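# Lift bread from toaster oven with spatula, set both down

## Task

Carry the bread out of the toaster oven on the spatula, with no part of the robot ever contacting the bread. Finish with the bread lying flat on the table and no longer on the spatula. Then the spatula must rest on the table without touching the bread, and the hand must have released it.

## Robot and tools

Robot: two arms, left_arm (base near y = +0.276 m) and right_arm (base near x = -0.046, y = -0.239 m). Each ends in a five-finger hand. right_arm has a right hand and left_arm a mirrored left hand. A camera stand sits behind the arms. Loose objects may sometimes get a small push from outside.

Scene frame: origin at table-top height, midway between the arms. +x points out over the table, +z up, and left_arm is on the +y side. Reported end_effector_position (m) and end_effector_quat_wxyz use this frame. Readings can be off by a few cm, more at long reach.

Hand point: a point fixed to the palm, 0.15 m out from the wrist flange along the fingers and 0.05 m in front of the palm. Its +z runs along the straight fingers and +y points out of the palm. On the right hand +x points across the palm away from the thumb; on the left hand +x points toward the thumb. Straight fingers extend 0.06-0.07 m past the point and lie 0.06 m behind it along -y. A wrist bracket on the little-finger side reaches 0.10 m across the palm and can strike objects. Arms track loosely: they often rest 1-3 cm (sometimes 5 cm) short of the command, usually low, and may sag further under load. That gap alone does not mean contact.

The 28-number row is used by execute_actions and move. It is a single list covering both arms, every value in [-1, 1]:
- 1-6: left_arm dx, dy, dz, rx, ry, rz
- 7-12: left hand thumb_turn, thumb_bend, index, middle, ring, little
- 13-14: left force_limit, speed
- 15-20: right_arm dx, dy, dz, rx, ry, rz
- 21-26: right hand thumb_turn, thumb_bend, index, middle, ring, little
- 27-28: right force_limit, speed

The six pose numbers are offsets, not poses. They count from that arm's current "Hand target" (the last commanded pose after clipping), along the Hand target's own axes. 1.0 equals 0.6 m or 180 degrees. rx, ry, rz form one rotation vector. Sending all six as 0 re-requests the current Hand target. Orientation commands are clipped to within 40 degrees of the measured orientation.

Hand motor numbers are absolute targets, not offsets. thumb_turn: -1 means beside the palm, +1 means opposite the fingers. thumb_bend and the four fingers: -1 is straight, +1 is curled. force_limit maps -1..+1 to about 0..10 N at the fingertip (0..15 N for the two thumb motors). A closing motor stops when it reaches that force. speed rises from near zero at -1 to full at +0.48 and stays full above that. For a gentle grip, close with speed at -0.94 or below. No value means "unchanged". To keep a hand as it is, repeat the last eight hand numbers you sent. If you have sent none yet, use hand_measured plus hand_force_limit and hand_speed. A motor only starts when its target changes by 0.002 or more. To squeeze harder, raise force_limit and send a target closed further than hand_measured. To loosen, send a target more open than hand_measured. With the thumb opposed, the hand grips objects 0.035-0.065 m thick, or handles down to about 0.025 m.

Tools:
- execute_actions(actions, cameras): actions is a list of actions. Each action is 1-15 rows, one row per 1/30 s step. A short action holds its last row until all 15 steps have run. Every row counts from the Hand target at the start of its action, not from the previous row. cameras is a list of names, ["all"], or []. Images come by default only when actions is empty.
- move(target, speed, blend, blocking, cameras): drives each hand point in a straight line to the offset in target. target is one row or up to 15 rows, and every row counts from the same starting Hand targets. speed is in m/s (0.002-4.3, default 0.25); turning is capped at twice that in rad/s. blend (m) rounds the corners between listed targets. blocking=false returns after about 0.5 s while the motion continues. A move does not avoid obstacles or the other arm, runs at most 10 s, and pauses to apply hand changes. Keep paths away from an arm's own base, because passing close can flip that arm's shoulder posture.
- wait(seconds 0-10): lets time pass while the last commands are held.
- stop(): brakes a running move.
- zoom_image(camera, region [x0,y0,x1,y1]): enlarges part of a camera's latest image. The region is at most 504x504 px.
- show_instructions(): shows the reference images.
- finished_scene(scene): ends the current scene; pass its number. This cannot be undone.

Cameras: cam_head_left, cam_head_right, cam_high, cam_low (896x504), cam_left_wrist, cam_right_wrist (616x616 fisheye).

Result lines:
- Hand target: the base for your next offsets.
- end_effector_position / quat: the measured hand point.
- Joint positions, joint velocities ("within noise" means still), joint torques (these include the arm's own weight).
- hand_measured, hand_stopped_by (moving, target, force, stalled, fault) and hand_load_n, each in motor order. A load near 0 means nothing is gripped.
- Motor temperatures. MOTOR HOT appears at 85 °C; at 100 °C the arm's joints go limp for a while.
- move: the outcome (done, off_target, moving, held, fault) and any limits (paced means the command was clipped; held means a check blocked steps).

Avoid:
- Dropping things, or releasing a part while it is still moving.
- Fast contacts, slams and hard pushes; after a contact, command the target back past the hand point.
- Any collision or squeeze between the two arms, including one hand closing on the other.
- Excess finger force.
- Letting anything fall off the table.
- Long holds at full stretch, which heat the motors.

Each tool is called after ">>>" as a command line: name --argument value for each argument, lists and objects as JSON in quotes; but a table of rows of numbers goes row by row, as --pt "numbers of a row", without its own name.

Reference images:

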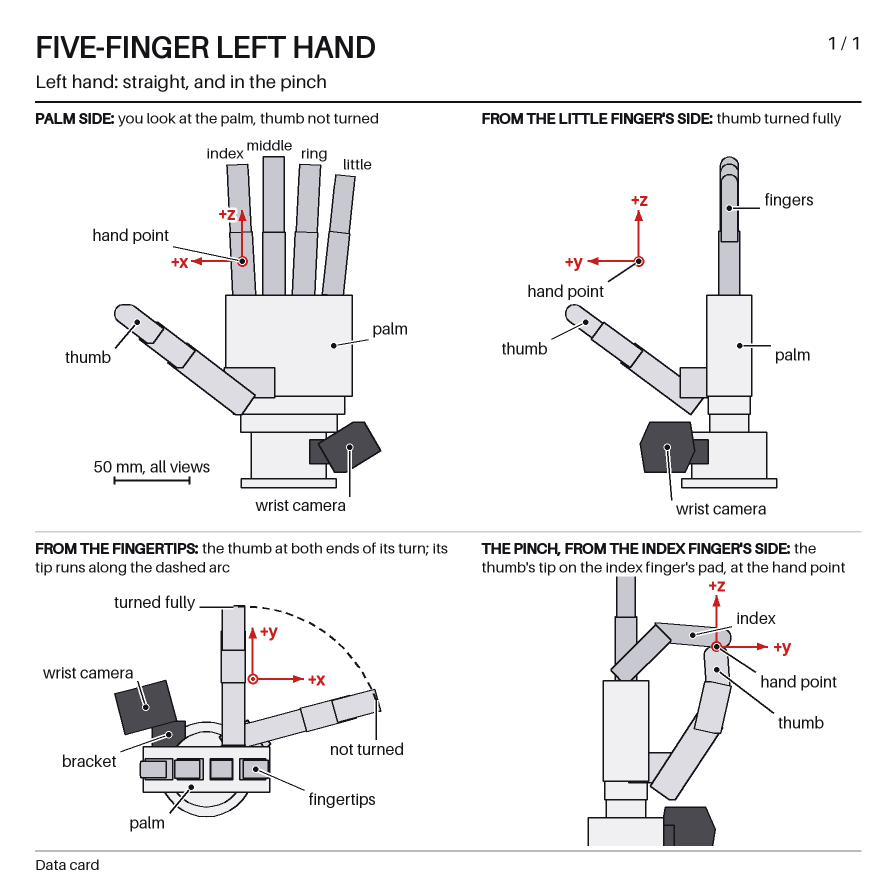

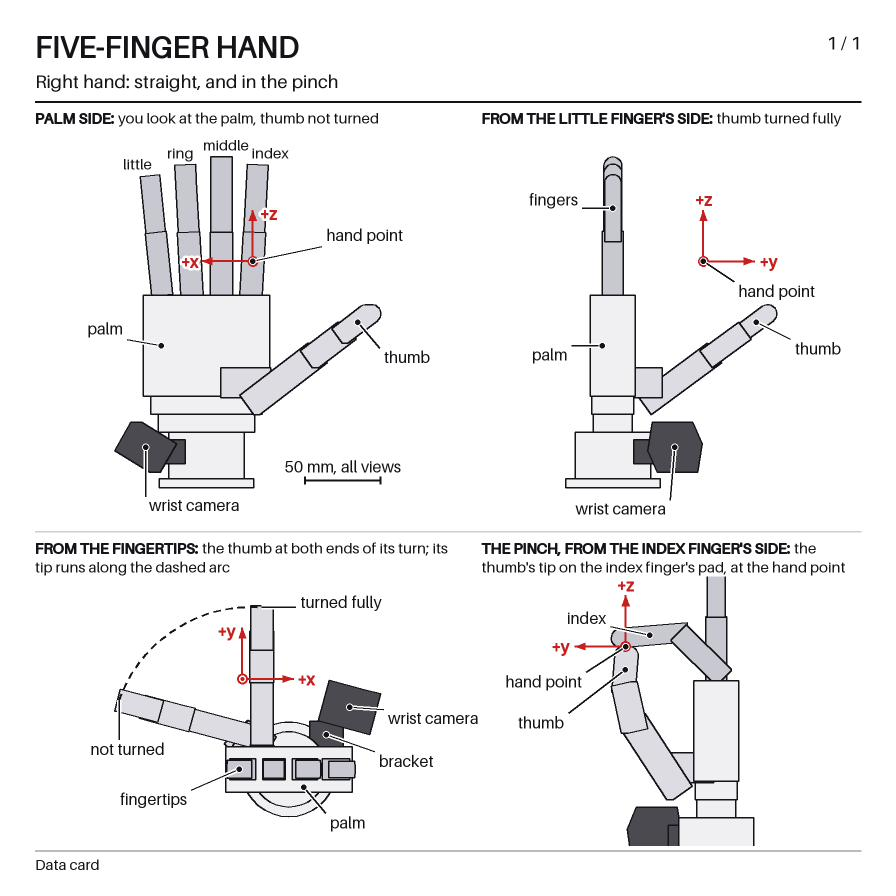

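## Session

>>> execute_actions --actions '[]'

Scene clock: 0.00 s.
left_arm: end_effector_position=(+0.5140, +0.1408, +0.3038) hand_measured=(-1.000, -1.000, -1.000, -1.000, -1.000, -1.000) hand_load_n=(+0.0, +0.0, +0.0, +0.0, +0.0, +0.0) hand_stopped_by=(target, target, target, target, target, target) hand_force_limit=0.00 hand_speed=-0.80 end_effector_quat_wxyz=(-0.171, -0.369, +0.826, -0.391) | right_arm: end_effector_position=(+0.0616, -0.4209, +0.1119) hand_measured=(-1.000, -1.000, -1.000, -1.000, -1.000, -1.000) hand_load_n=(+0.0, +0.0, +0.0, +0.0, +0.0, +0.0) hand_stopped_by=(target, target, target, target, target, target) hand_force_limit=0.00 hand_speed=-0.80 end_effector_quat_wxyz=(-0.051, -0.359, +0.910, -0.199)
Joint positions: left_arm=[0.03 1.87 1.982 -1.683 0.881 0.738] | right_arm=[-0.968 0.767 0.618 -1.052 0.192 -0.169]
Joint velocities: within noise
Joint torques (N m): no reading
Motor temperatures (°C): left_arm=[30 34 37 27 35 33] | right_arm=[32 37 34 33 35 30]
Heat: left arm: hottest elbow 37 °C; right arm: hottest shoulder 37 °C.
Hand target: left_arm +0.5193, +0.1410, +0.3042; -0.167, -0.367, +0.827, -0.392 | right_arm +0.0661, -0.4272, +0.1212; -0.048, -0.357, +0.909, -0.211

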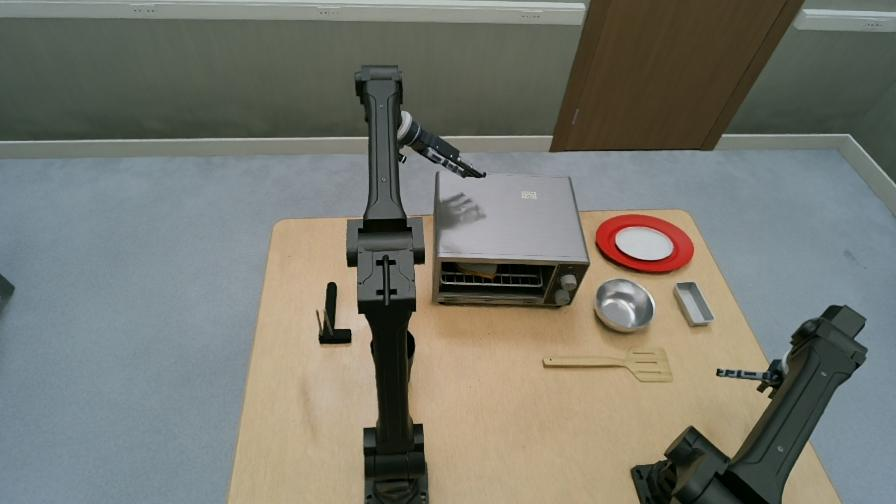

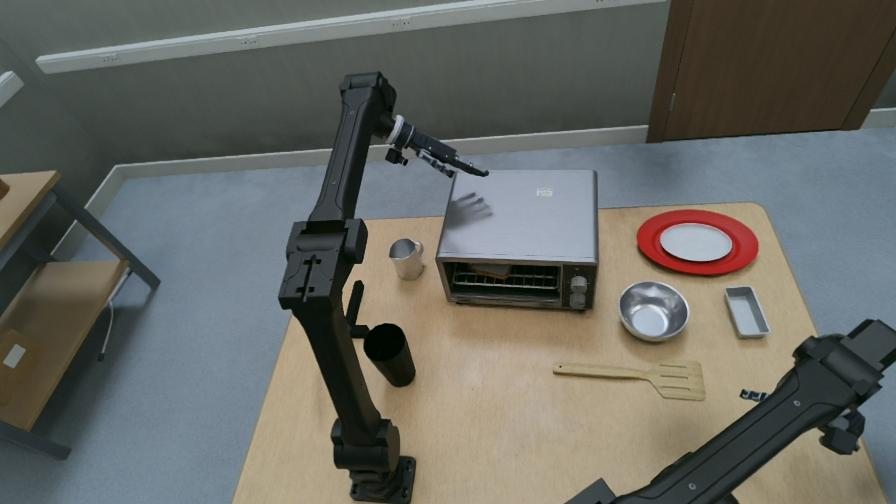

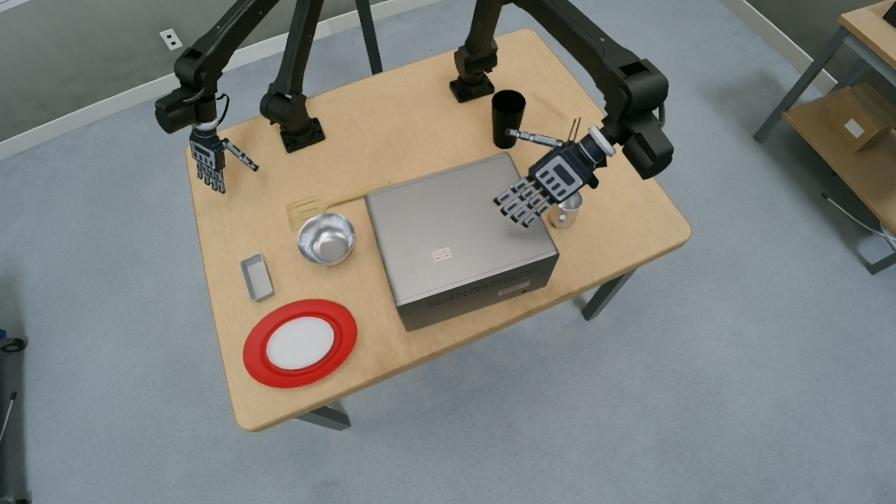

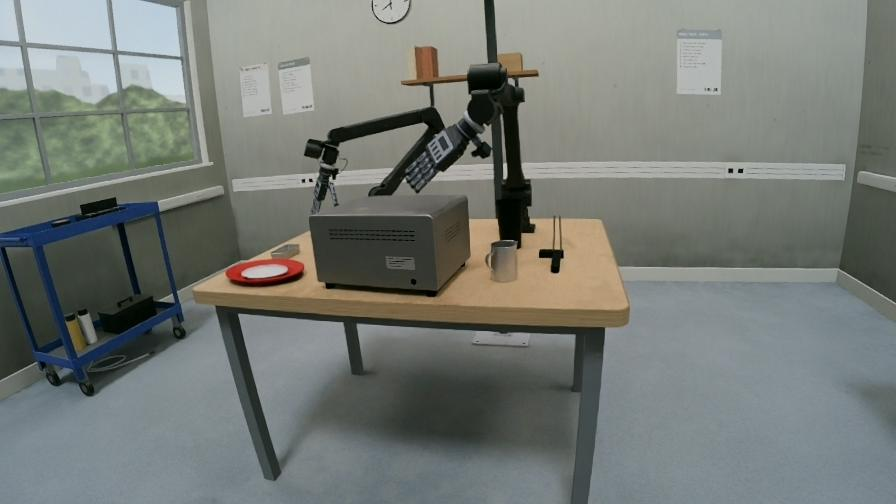

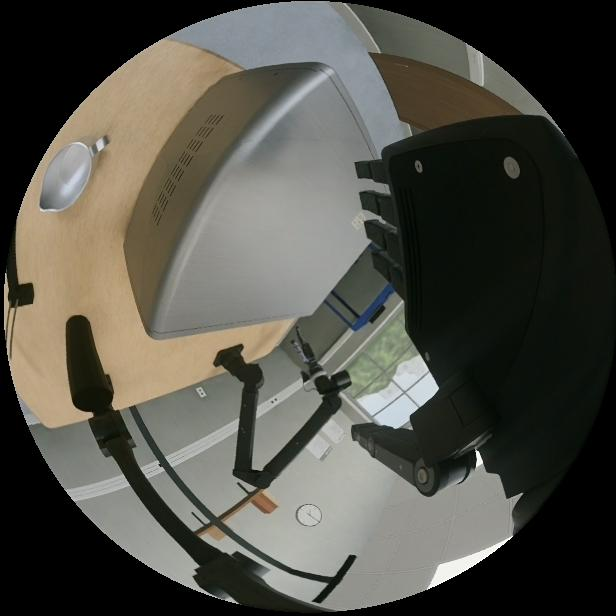

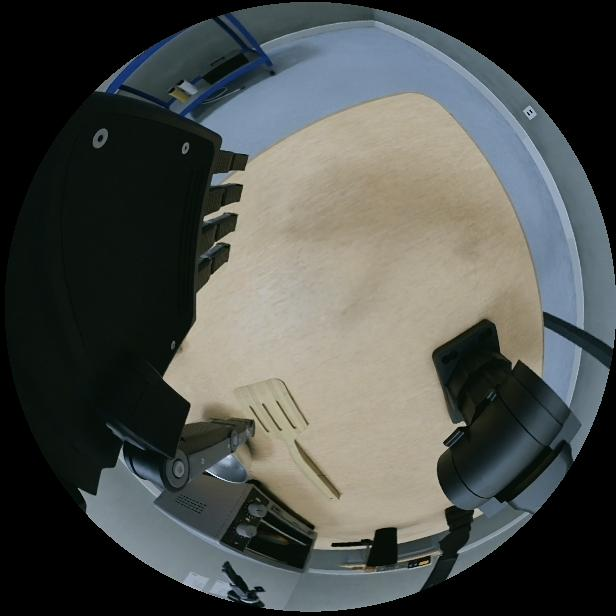

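>>> zoom_image --camera "cam_head_left" --region '[420, 160, 720, 400]'

>>> zoom_image --camera "cam_head_right" --region '[420, 160, 720, 400]'

>>> zoom_image --camera "cam_right_wrist" --region '[130, 340, 430, 616]'

Scaled by 1.680 from the camera's 896x504 image, which has a finer 1280x720 frame.

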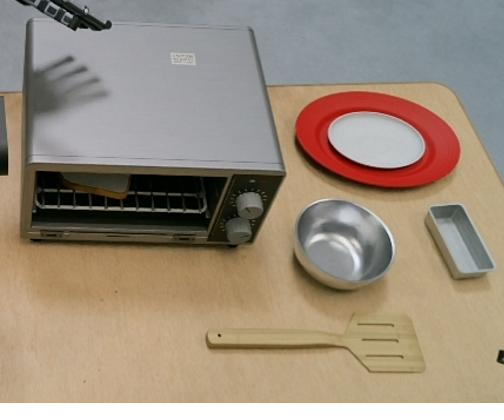

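Scaled by 1.680 from the camera's 896x504 image, which has a finer 1280x720 frame.

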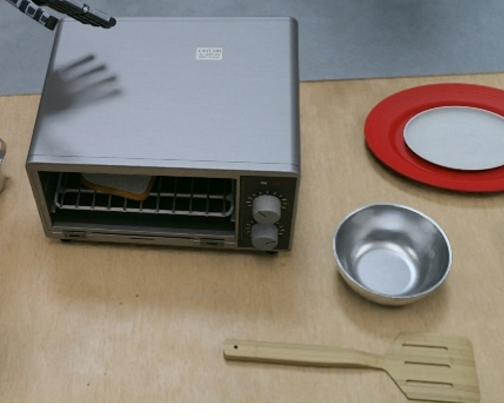

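Scaled by 1.680 from the camera's 616x616 image, which has a finer 880x880 frame.

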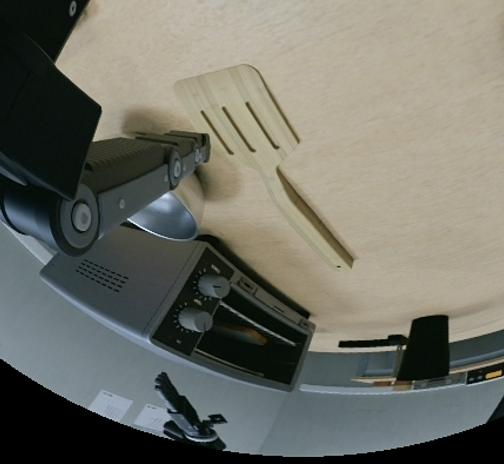

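>>> zoom_image --camera "cam_head_right" --region '[430, 240, 610, 320]'

>>> zoom_image --camera "cam_head_left" --region '[420, 240, 600, 320]'

>>> zoom_image --camera "cam_right_wrist" --region '[210, 470, 330, 590]'

>>> zoom_image --camera "cam_head_left" --region '[530, 330, 690, 400]'

Scaled by 2.800 from the camera's 896x504 image, which has a finer 1280x720 frame.

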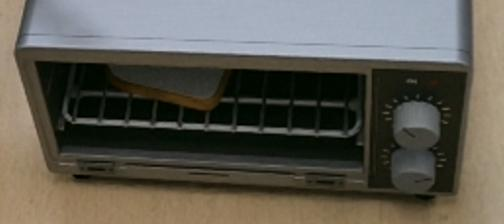

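Scaled by 2.800 from the camera's 896x504 image, which has a finer 1280x720 frame.

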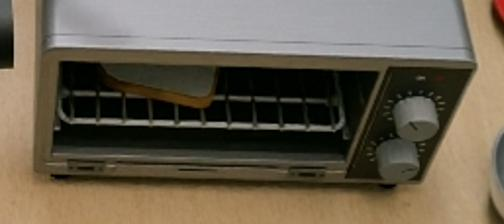

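Scaled by 4.200 from the camera's 616x616 image, which has a finer 880x880 frame.

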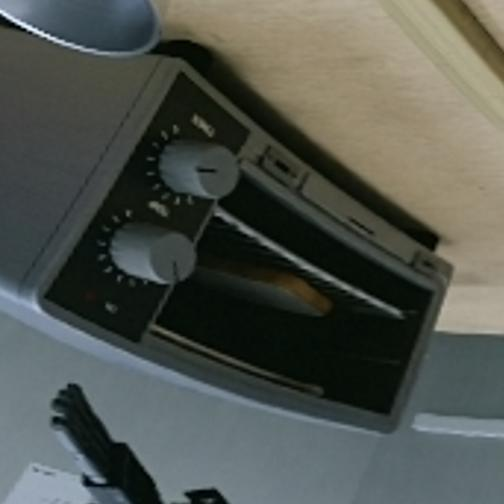

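Scaled by 3.150 from the camera's 896x504 image, which has a finer 1280x720 frame.

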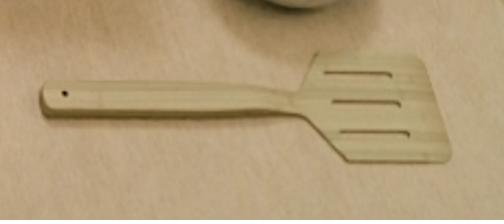

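>>> move --pt "0 0 0 0 0 0 -1 -1 -1 -1 -1 -1 0 -0.8 -0.313 -0.057 -0.2055 0.117 -0.1126 -0.0748 1 -1 -0.4 -0.4 -0.4 -0.4 0 0" --pt "0 0 0 0 0 0 -1 -1 -1 -1 -1 -1 0 -0.8 -0.5672 0.1787 -0.2913 0.2337 -0.2251 -0.1495 1 -1 -0.4 -0.4 -0.4 -0.4 0 0" --blend '[0.05,0]' --cameras '["cam_head_left","cam_head_right","cam_right_wrist","cam_high"]'

Scene clock: 9.37 s.
left_arm: end_effector_position=(+0.5140, +0.1408, +0.3038) hand_measured=(-1.000, -1.000, -1.000, -1.000, -1.000, -1.000) hand_load_n=(+0.0, +0.0, +0.0, +0.0, +0.0, +0.0) hand_stopped_by=(target, target, target, target, target, target) hand_force_limit=0.00 hand_speed=-0.80 end_effector_quat_wxyz=(-0.171, -0.369, +0.826, -0.391) | right_arm: end_effector_position=(+0.2336, -0.0748, +0.1637) hand_measured=(+1.000, -1.000, -0.400, -0.400, -0.400, -0.400) hand_load_n=(+0.0, +0.0, +0.0, +0.0, +0.0, -0.5) hand_stopped_by=(target, target, target, target, target, target) hand_force_limit=0.00 hand_speed=0.00 end_effector_quat_wxyz=(-0.337, +0.595, -0.631, +0.367)
Joint positions: left_arm=[0.03 1.87 1.982 -1.683 0.881 0.738] | right_arm=[0.781 0.676 0.527 -0.585 0.721 0.526]
Joint torques (N m): left_arm=[0.62 -16.67 11.6 0.09 0.74 0.01] | right_arm=[0.32 -0.03 7.9 1.8 0.6 0.04]
Heat: left arm: hottest elbow 39 °C; right arm: hottest shoulder 37 °C.
Hand target: left_arm +0.5193, +0.1410, +0.3042; -0.167, -0.367, +0.827, -0.392 | right_arm +0.2351, -0.0700, +0.1615; -0.342, +0.592, -0.633, +0.364
Off the commanded pose: left_arm 0.005 m, 0 deg | right_arm 0.006 m, 1 deg.
move: done
camera_calibration:
cam_right_wrist: T_world_to_cam=[[-0.535108, -0.248306, -0.807467, 0.231308], [-0.496728, 0.865617, 0.062993, 0.167726], [0.683316, 0.434799, -0.58654, 0.0826352], [0, 0, 0, 1]] pos_world=[0.150623, -0.123681, 0.224677]
Images, in order (width x height): cam_head_left 896x504, cam_head_right 896x504, cam_high 896x504, cam_right_wrist 616x616.

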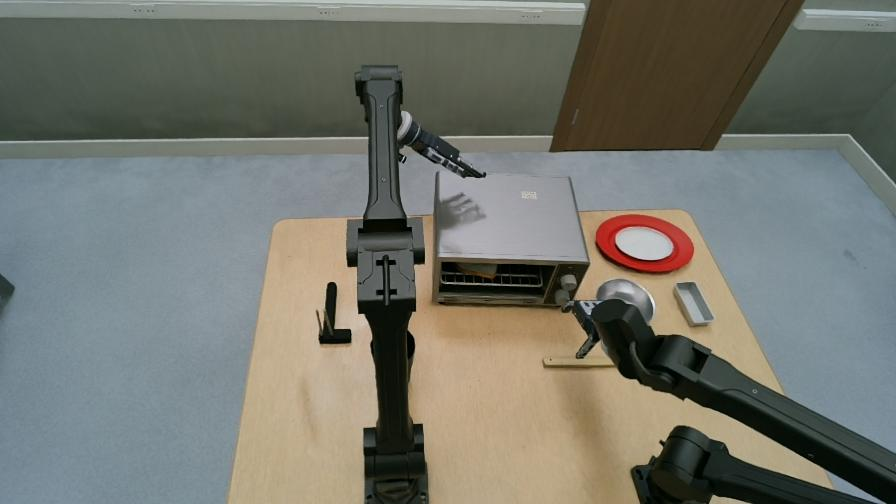

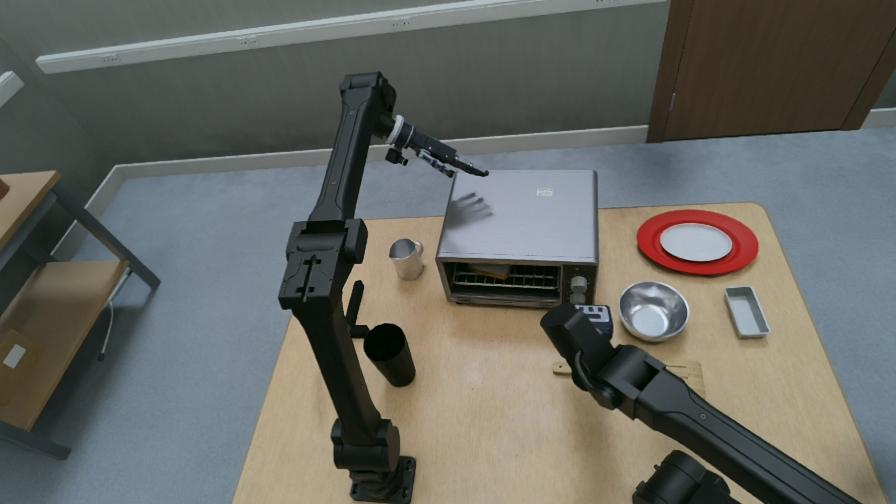

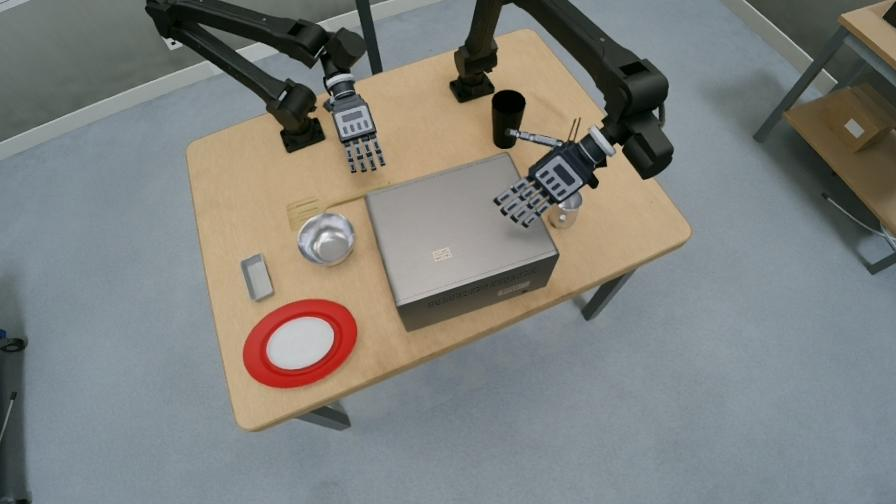

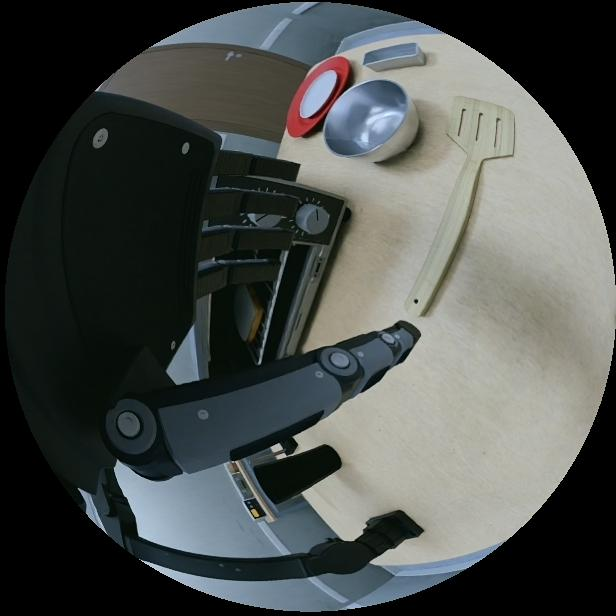

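>>> zoom_image --camera "cam_right_wrist" --region '[180, 80, 540, 440]'

>>> zoom_image --camera "cam_head_right" --region '[520, 280, 720, 420]'

Scaled by 1.400 from the camera's 616x616 image, which has a finer 880x880 frame.

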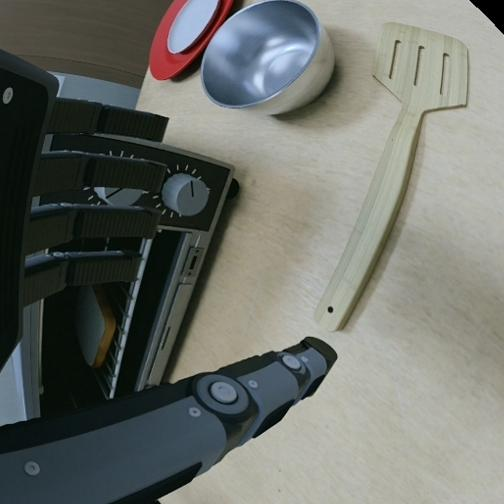

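Scaled by 2.520 from the camera's 896x504 image, which has a finer 1280x720 frame.

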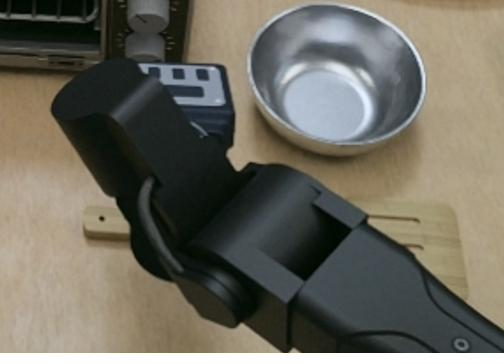

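>>> move --target '[0,0,0,0,0,0,-1,-1,-1,-1,-1,-1,0,-0.8,0.017,0.1485,0.0812,0,0,0,1,-0.4,-0.4,-0.4,-0.4,-0.4,0,0]' --speed 0.15 --cameras '["cam_head_left","cam_head_right","cam_right_wrist"]'

>>> zoom_image --camera "cam_right_wrist" --region '[180, 80, 540, 440]'

>>> zoom_image --camera "cam_head_left" --region '[520, 280, 720, 420]'

Scene clock: 11.47 s.
left_arm: end_effector_position=(+0.5140, +0.1408, +0.3038) hand_measured=(-1.000, -1.000, -1.000, -1.000, -1.000, -1.000) hand_load_n=(+0.0, -0.5, +0.0, +0.0, +0.0, +0.0) hand_stopped_by=(target, target, target, target, target, target) hand_force_limit=0.00 hand_speed=-0.80 end_effector_quat_wxyz=(-0.171, -0.369, +0.826, -0.391) | right_arm: end_effector_position=(+0.2296, -0.0774, +0.0632) hand_measured=(+1.000, -0.400, -0.400, -0.400, -0.400, -0.400) hand_load_n=(+0.0, +0.0, +0.0, +0.0, +0.0, +0.0) hand_stopped_by=(target, target, target, target, target, target) hand_force_limit=0.00 hand_speed=0.00 end_effector_quat_wxyz=(-0.344, +0.593, -0.632, +0.362)
Joint positions: left_arm=[0.03 1.87 1.982 -1.683 0.881 0.738] | right_arm=[0.777 0.798 0.284 -0.208 0.708 0.526]
Joint torques (N m): left_arm=[0.73 -16.79 11.63 0.1 0.74 0.02] | right_arm=[-0.85 -0.32 7.08 1.66 0.37 -0.19]
Heat: left arm: hottest elbow 40 °C; right arm: hottest shoulder 37 °C.
Hand target: left_arm +0.5193, +0.1410, +0.3042; -0.167, -0.367, +0.827, -0.392 | right_arm +0.2319, -0.0798, +0.0599; -0.342, +0.592, -0.632, +0.364
Off the commanded pose: left_arm 0.005 m, 0 deg | right_arm 0.005 m, 0 deg.
move: done
camera_calibration:
cam_right_wrist: T_world_to_cam=[[-0.530756, -0.238193, -0.813365, 0.147452], [-0.501758, 0.861745, 0.0750578, 0.174381], [0.683035, 0.44795, -0.576892, 0.028164], [0, 0, 0, 1]] pos_world=[0.146521, -0.127766, 0.123091]
Images, in order (width x height): cam_head_left 896x504, cam_head_right 896x504, cam_right_wrist 616x616.

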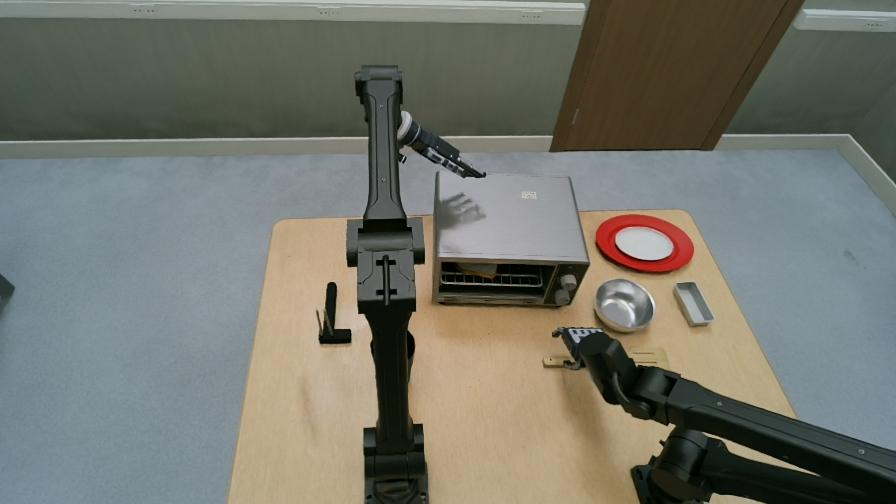

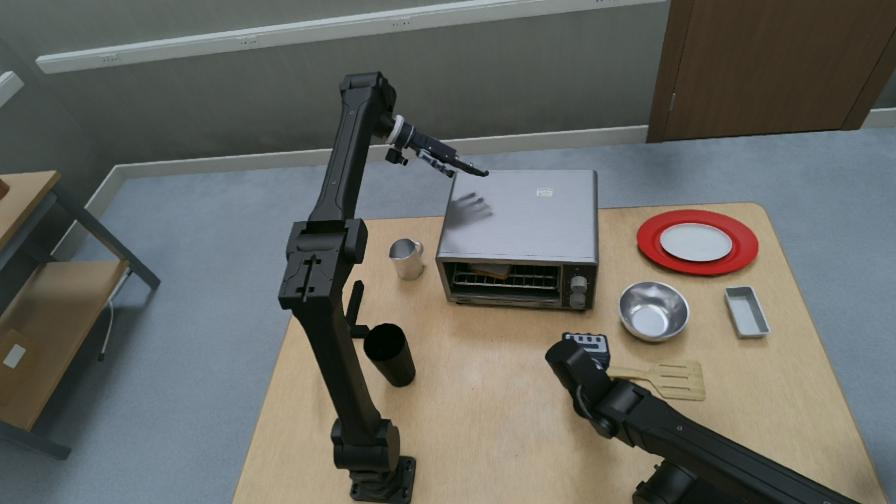

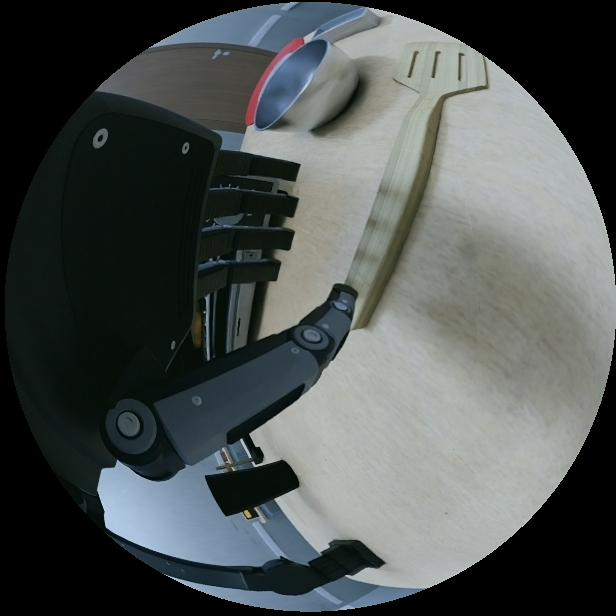

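Scaled by 1.400 from the camera's 616x616 image, which has a finer 880x880 frame.

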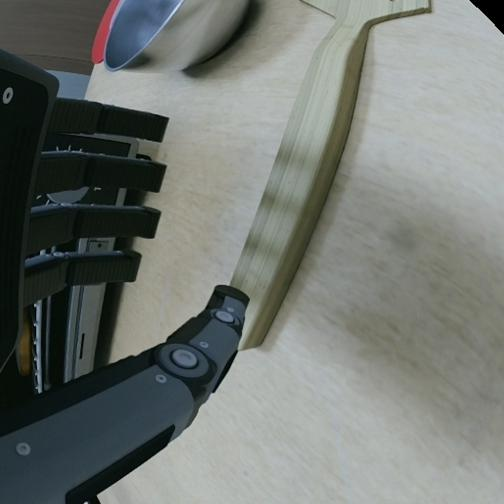

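Scaled by 2.520 from the camera's 896x504 image, which has a finer 1280x720 frame.

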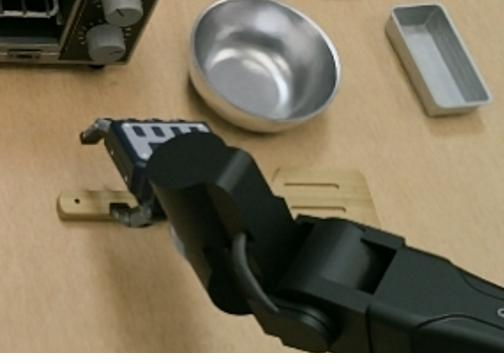

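>>> move --target '[0,0,0,0,0,0,-1,-1,-1,-1,-1,-1,0,-0.8,0,0.0467,0.0192,0,0,0,1,-0.4,-0.4,-0.4,-0.4,-0.4,0,0]' --speed 0.08 --cameras '["cam_right_wrist"]'

>>> zoom_image --camera "cam_right_wrist" --region '[220, 180, 470, 430]'

Scene clock: 13.03 s.
left_arm: end_effector_position=(+0.5140, +0.1408, +0.3038) hand_measured=(-1.000, -1.000, -1.000, -1.000, -1.000, -1.000) hand_load_n=(-0.5, +0.0, +0.0, +0.0, +0.0, +0.0) hand_stopped_by=(target, target, target, target, target, target) hand_force_limit=0.00 hand_speed=-0.80 end_effector_quat_wxyz=(-0.171, -0.369, +0.826, -0.391) | right_arm: end_effector_position=(+0.2280, -0.0809, +0.0327) hand_measured=(+1.000, -0.400, -0.400, -0.400, -0.400, -0.400) hand_load_n=(+0.0, +0.0, +0.0, +0.0, +0.0, +0.0) hand_stopped_by=(target, target, target, target, target, target) hand_force_limit=0.00 hand_speed=0.00 end_effector_quat_wxyz=(-0.340, +0.593, -0.632, +0.365)
Joint positions: left_arm=[0.03 1.87 1.982 -1.683 0.881 0.738] | right_arm=[0.777 0.892 0.226 -0.063 0.715 0.526]
Joint torques (N m): left_arm=[0.73 -16.67 11.64 0.12 0.73 0.02] | right_arm=[0.09 -0.73 6.37 1.76 0.59 -0.05]
Heat: left arm: hottest elbow 40 °C; right arm: hottest shoulder 37 °C.
Hand target: left_arm +0.5193, +0.1410, +0.3042; -0.167, -0.367, +0.827, -0.392 | right_arm +0.2279, -0.0795, +0.0300; -0.342, +0.592, -0.632, +0.364
Off the commanded pose: left_arm 0.005 m, 0 deg | right_arm 0.003 m, 0 deg.
move: done
camera_calibration:
cam_right_wrist: T_world_to_cam=[[-0.533781, -0.242634, -0.810066, 0.121232], [-0.496669, 0.865264, 0.0681054, 0.178357], [0.684396, 0.438688, -0.58237, 0.0122329], [0, 0, 0, 1]] pos_world=[0.144924, -0.130278, 0.093183]
Images, in order (width x height): cam_right_wrist 616x616.

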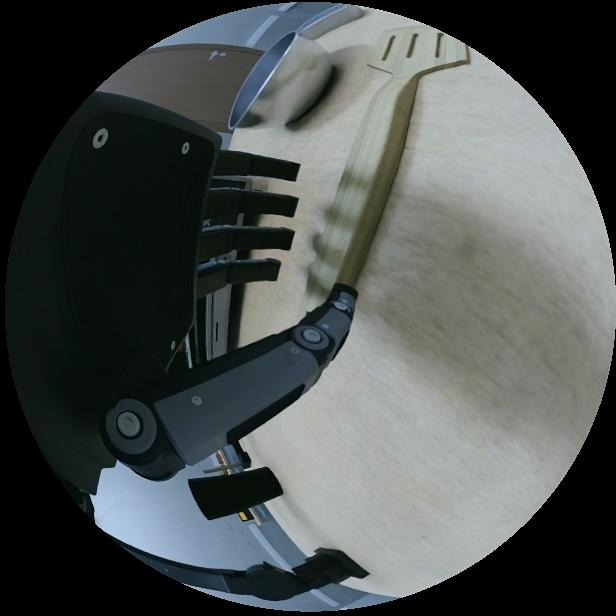

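Scaled by 2.016 from the camera's 616x616 image, which has a finer 880x880 frame.

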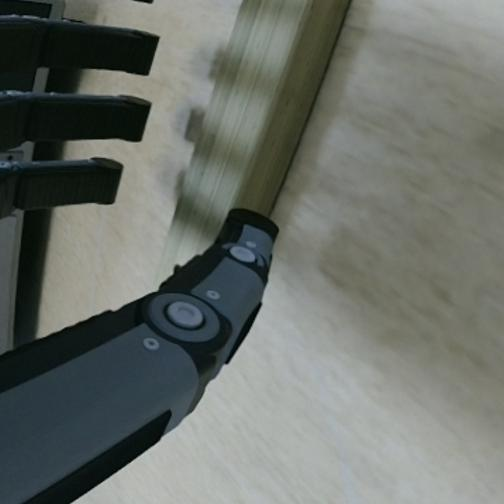

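>>> move --target '[0,0,0,0,0,0,-1,-1,-1,-1,-1,-1,0,-0.8,0,0.0195,0.0113,0,0,0,1,-0.4,-0.4,-0.4,-0.4,-0.4,0,0]' --speed 0.05 --cameras '["cam_right_wrist"]'

>>> zoom_image --camera "cam_right_wrist" --region '[220, 180, 470, 430]'

Scene clock: 14.47 s.
left_arm: end_effector_position=(+0.5140, +0.1408, +0.3038) hand_measured=(-1.000, -1.000, -1.000, -1.000, -1.000, -1.000) hand_load_n=(+0.0, +0.0, +0.0, +0.0, +0.0, +0.0) hand_stopped_by=(target, target, target, target, target, target) hand_force_limit=0.00 hand_speed=-0.80 end_effector_quat_wxyz=(-0.171, -0.369, +0.826, -0.391) | right_arm: end_effector_position=(+0.2283, -0.0807, +0.0191) hand_measured=(+1.000, -0.400, -0.400, -0.400, -0.400, -0.400) hand_load_n=(+0.0, +0.5, +0.0, +0.0, +0.0, +0.0) hand_stopped_by=(target, target, target, target, target, target) hand_force_limit=0.00 hand_speed=0.00 end_effector_quat_wxyz=(-0.340, +0.593, -0.632, +0.365)
Joint positions: left_arm=[0.03 1.87 1.982 -1.683 0.881 0.738] | right_arm=[0.777 0.954 0.204 0.021 0.715 0.526]
Joint torques (N m): left_arm=[0.79 -16.67 11.67 0.09 0.74 0.01] | right_arm=[0.44 -0.79 5.94 1.73 0.6 -0.07]
Heat: left arm: hottest elbow 40 °C; right arm: hottest shoulder 37 °C.
Hand target: left_arm +0.5193, +0.1410, +0.3042; -0.167, -0.367, +0.827, -0.392 | right_arm +0.2278, -0.0795, +0.0163; -0.342, +0.592, -0.632, +0.364
Off the commanded pose: left_arm 0.005 m, 0 deg | right_arm 0.003 m, 0 deg.
move: done
camera_calibration:
cam_right_wrist: T_world_to_cam=[[-0.533781, -0.242634, -0.810066, 0.110395], [-0.496669, 0.865264, 0.0681054, 0.179123], [0.684396, 0.438688, -0.58237, 0.00404421], [0, 0, 0, 1]] pos_world=[0.145124, -0.129978, 0.079583]
Images, in order (width x height): cam_right_wrist 616x616.

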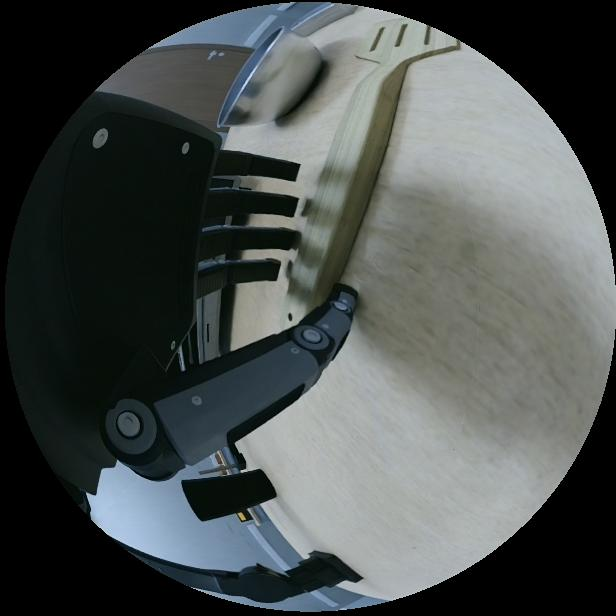

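Scaled by 2.016 from the camera's 616x616 image, which has a finer 880x880 frame.

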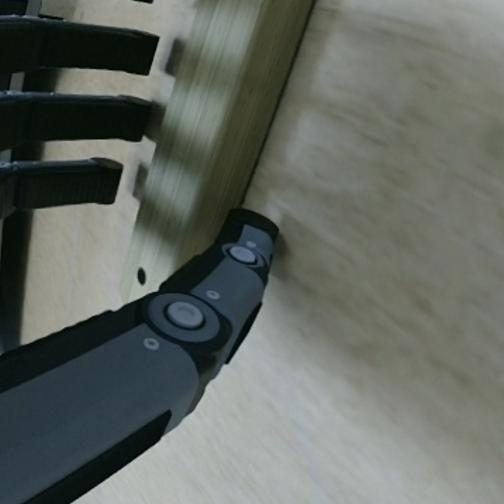

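>>> execute_actions --actions '[[[0,0,0,0,0,0,-1,-1,-1,-1,-1,-1,0,-0.8,0,0,0,0,0,0,1,0.3,0.4,0.4,0.4,0.4,-0.3,-0.7]]]'

>>> wait --seconds 2.5 --cameras '["cam_right_wrist"]'

>>> zoom_image --camera "cam_right_wrist" --region '[220, 180, 470, 430]'

Scene clock: 15.37 s.
left_arm: end_effector_position=(+0.5140, +0.1408, +0.3038) hand_measured=(-1.000, -1.000, -1.000, -1.000, -1.000, -1.000) hand_load_n=(+0.0, +0.0, +0.0, +0.0, +0.5, +0.0) hand_stopped_by=(target, target, target, target, target, target) hand_force_limit=0.00 hand_speed=-0.80 end_effector_quat_wxyz=(-0.171, -0.369, +0.826, -0.391) | right_arm: end_effector_position=(+0.2296, -0.0802, +0.0206) hand_measured=(+1.000, -0.222, -0.046, -0.072, -0.044, +0.010) hand_load_n=(+3.5, +12.5, +14.5, +0.0, +0.0, +7.0) hand_stopped_by=(target, force, force, force, force, force) hand_force_limit=-0.30 hand_speed=-0.70 end_effector_quat_wxyz=(-0.343, +0.590, -0.632, +0.366)
Joint positions: left_arm=[0.03 1.87 1.982 -1.683 0.881 0.738] | right_arm=[0.777 0.954 0.204 0.029 0.719 0.526]
Joint torques (N m): left_arm=[0.67 -16.67 11.64 0.06 0.73 0.01] | right_arm=[-0.03 -0.79 6.08 1.52 0.41 -0.06]
Heat: left arm: hottest elbow 40 °C; right arm: hottest shoulder 37 °C.
Hand target: left_arm +0.5193, +0.1410, +0.3042; -0.167, -0.367, +0.827, -0.392 | right_arm +0.2278, -0.0795, +0.0163; -0.342, +0.592, -0.632, +0.364
Off the commanded pose: left_arm 0.005 m, 0 deg | right_arm 0.005 m, 0 deg.
Step readings (end_effector_position of left_arm | right_arm):
0: (+0.5140, +0.1408, +0.3038) | (+0.2283, -0.0807, +0.0191)
1: (+0.5140, +0.1408, +0.3038) | (+0.2283, -0.0807, +0.0191)
2: (+0.5140, +0.1408, +0.3038) | (+0.2283, -0.0807, +0.0191)
4: (+0.5140, +0.1408, +0.3038) | (+0.2283, -0.0806, +0.0191)
8: (+0.5140, +0.1408, +0.3038) | (+0.2290, -0.0805, +0.0198)
15: (+0.5140, +0.1408, +0.3038) | (+0.2296, -0.0802, +0.0205)

Scene clock: 17.87 s.
left_arm: end_effector_position=(+0.5140, +0.1408, +0.3038) hand_measured=(-1.000, -1.000, -1.000, -1.000, -1.000, -1.000) hand_load_n=(+0.0, +0.0, +0.0, +0.0, +0.0, +0.0) hand_stopped_by=(target, target, target, target, target, target) hand_force_limit=0.00 hand_speed=-0.80 end_effector_quat_wxyz=(-0.171, -0.369, +0.826, -0.391) | right_arm: end_effector_position=(+0.2296, -0.0802, +0.0206) hand_measured=(+1.000, -0.222, -0.046, -0.072, -0.044, +0.010) hand_load_n=(+3.5, +12.5, +15.0, +0.0, +0.0, +7.0) hand_stopped_by=(target, force, force, force, force, force) hand_force_limit=-0.30 hand_speed=-0.70 end_effector_quat_wxyz=(-0.343, +0.590, -0.632, +0.366)
Joint positions: left_arm=[0.03 1.87 1.982 -1.683 0.881 0.738] | right_arm=[0.777 0.954 0.204 0.029 0.719 0.526]
Joint torques (N m): left_arm=[0.62 -16.67 11.63 0.1 0.74 0.02] | right_arm=[-0.09 -1.38 6.05 1.48 0.42 -0.04]
Heat: left arm: hottest elbow 41 °C; right arm: hottest shoulder 37 °C.
Hand target: left_arm +0.5193, +0.1410, +0.3042; -0.167, -0.367, +0.827, -0.392 | right_arm +0.2278, -0.0795, +0.0163; -0.342, +0.592, -0.632, +0.364
Off the commanded pose: left_arm 0.005 m, 0 deg | right_arm 0.005 m, 0 deg.
wait: 2.50 s; at rest by 0.17 s
camera_calibration:
cam_right_wrist: T_world_to_cam=[[-0.528693, -0.238164, -0.814716, 0.111707], [-0.494892, 0.866297, 0.0679076, 0.17902], [0.689612, 0.439099, -0.575871, 0.00250181], [0, 0, 0, 1]] pos_world=[0.145929, -0.129579, 0.0802933]
Images, in order (width x height): cam_right_wrist 616x616.

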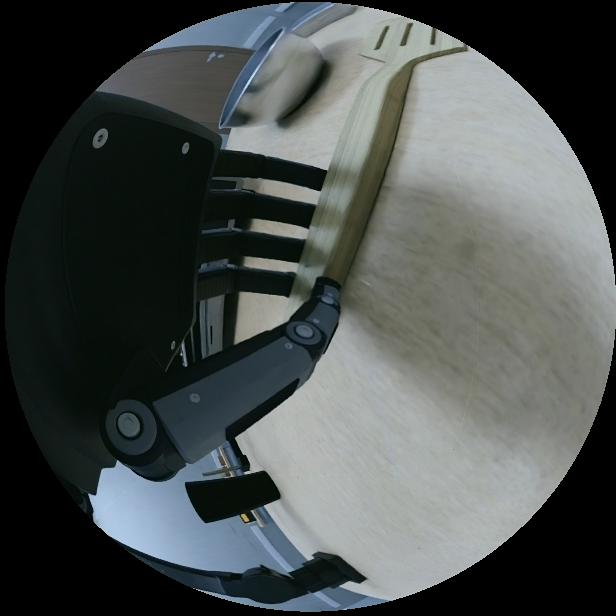

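Scaled by 2.016 from the camera's 616x616 image, which has a finer 880x880 frame.

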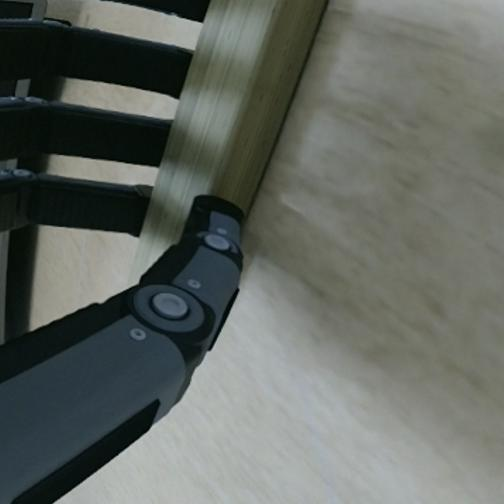

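>>> move --target '[0,0,0,0,0,0,-1,-1,-1,-1,-1,-1,0,-0.8,0,-0.0722,-0.0417,0,0,0,1,0.3,0.4,0.4,0.4,0.4,-0.3,-0.7]' --speed 0.06 --cameras '["cam_right_wrist","cam_head_left","cam_low","cam_high"]'

>>> zoom_image --camera "cam_right_wrist" --region '[180, 0, 480, 300]'

Scene clock: 19.60 s.
left_arm: end_effector_position=(+0.5140, +0.1408, +0.3038) hand_measured=(-1.000, -1.000, -1.000, -1.000, -1.000, -1.000) hand_load_n=(+0.0, +0.5, +0.0, +0.0, +0.0, +0.0) hand_stopped_by=(target, target, target, target, target, target) hand_force_limit=0.00 hand_speed=-0.80 end_effector_quat_wxyz=(-0.171, -0.369, +0.826, -0.391) | right_arm: end_effector_position=(+0.2151, -0.0935, +0.0395) hand_measured=(+1.000, -0.224, -0.046, -0.072, -0.046, +0.012) hand_load_n=(-1.0, +11.0, +10.5, +0.0, +5.0, +0.0) hand_stopped_by=(target, force, force, force, force, force) hand_force_limit=-0.30 hand_speed=-0.70 end_effector_quat_wxyz=(-0.318, +0.606, -0.631, +0.365)
Joint positions: left_arm=[0.03 1.87 1.982 -1.683 0.881 0.738] | right_arm=[0.777 0.792 0.238 -0.224 0.713 0.526]
Joint torques (N m): left_arm=[0.62 -16.73 11.63 0.09 0.74 0.01] | right_arm=[-0.09 -1.79 11.29 0.51 0.63 -0.08]
Heat: left arm: hottest elbow 41 °C; right arm: hottest shoulder 37 °C.
Hand target: left_arm +0.5193, +0.1410, +0.3042; -0.167, -0.367, +0.827, -0.392 | right_arm +0.2280, -0.0795, +0.0665; -0.342, +0.592, -0.632, +0.364
Off the commanded pose: left_arm 0.005 m, 0 deg | right_arm 0.033 m, 3 deg.
move: off_target (right_arm)
camera_calibration:
cam_right_wrist: T_world_to_cam=[[-0.561705, -0.270611, -0.781829, 0.119001], [-0.495898, 0.866551, 0.0563428, 0.182668], [0.662248, 0.419356, -0.620942, 0.0350693], [0, 0, 0, 1]] pos_world=[0.134203, -0.140794, 0.104522]
Images, in order (width x height): cam_head_left 896x504, cam_high 896x504, cam_low 896x504, cam_right_wrist 616x616.

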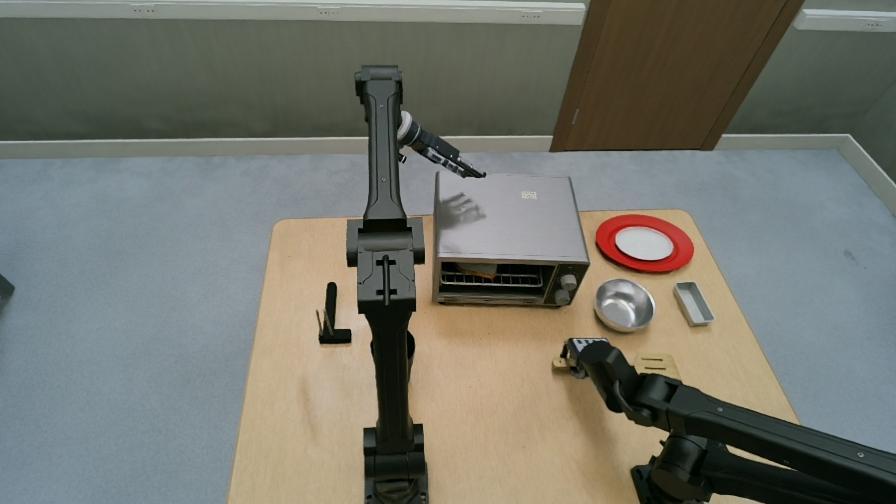

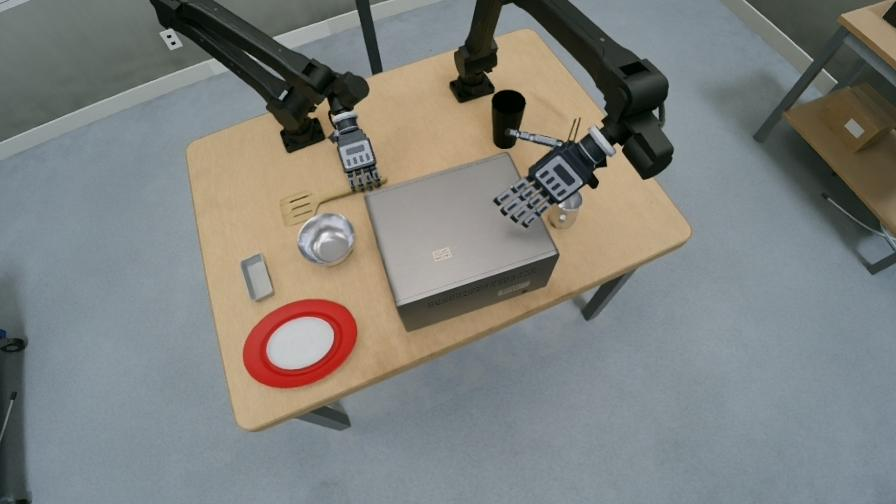

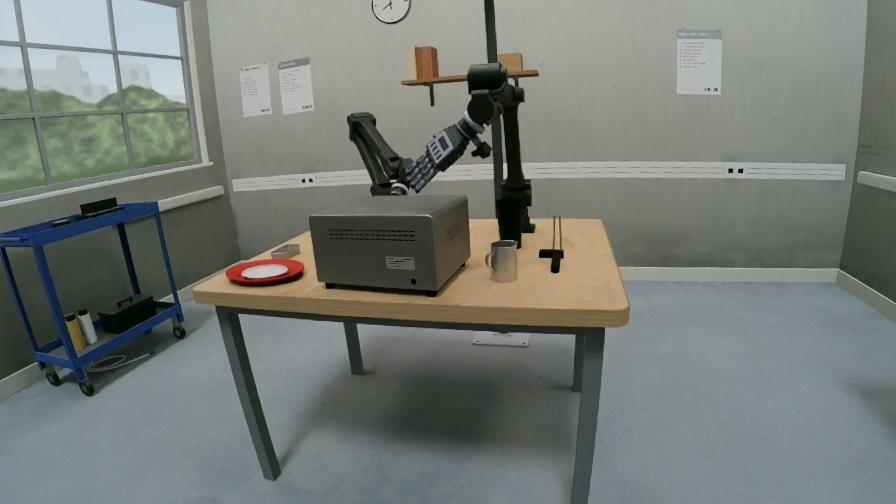

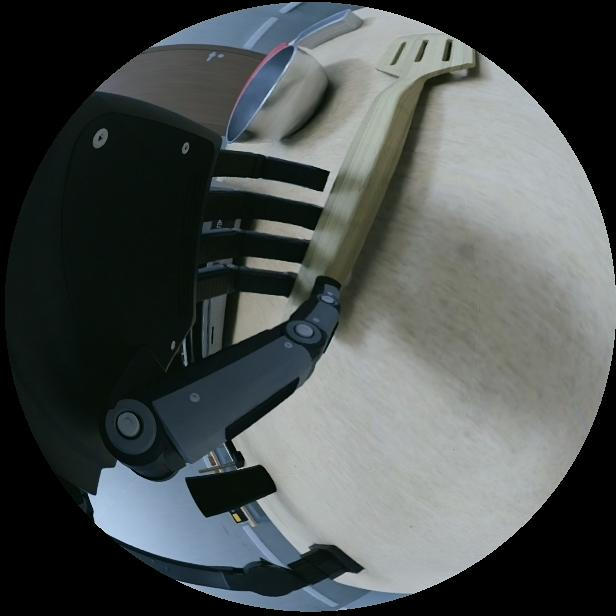

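Scaled by 1.680 from the camera's 616x616 image, which has a finer 880x880 frame.

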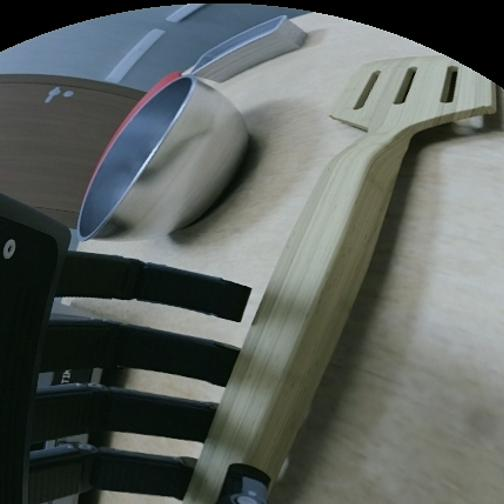

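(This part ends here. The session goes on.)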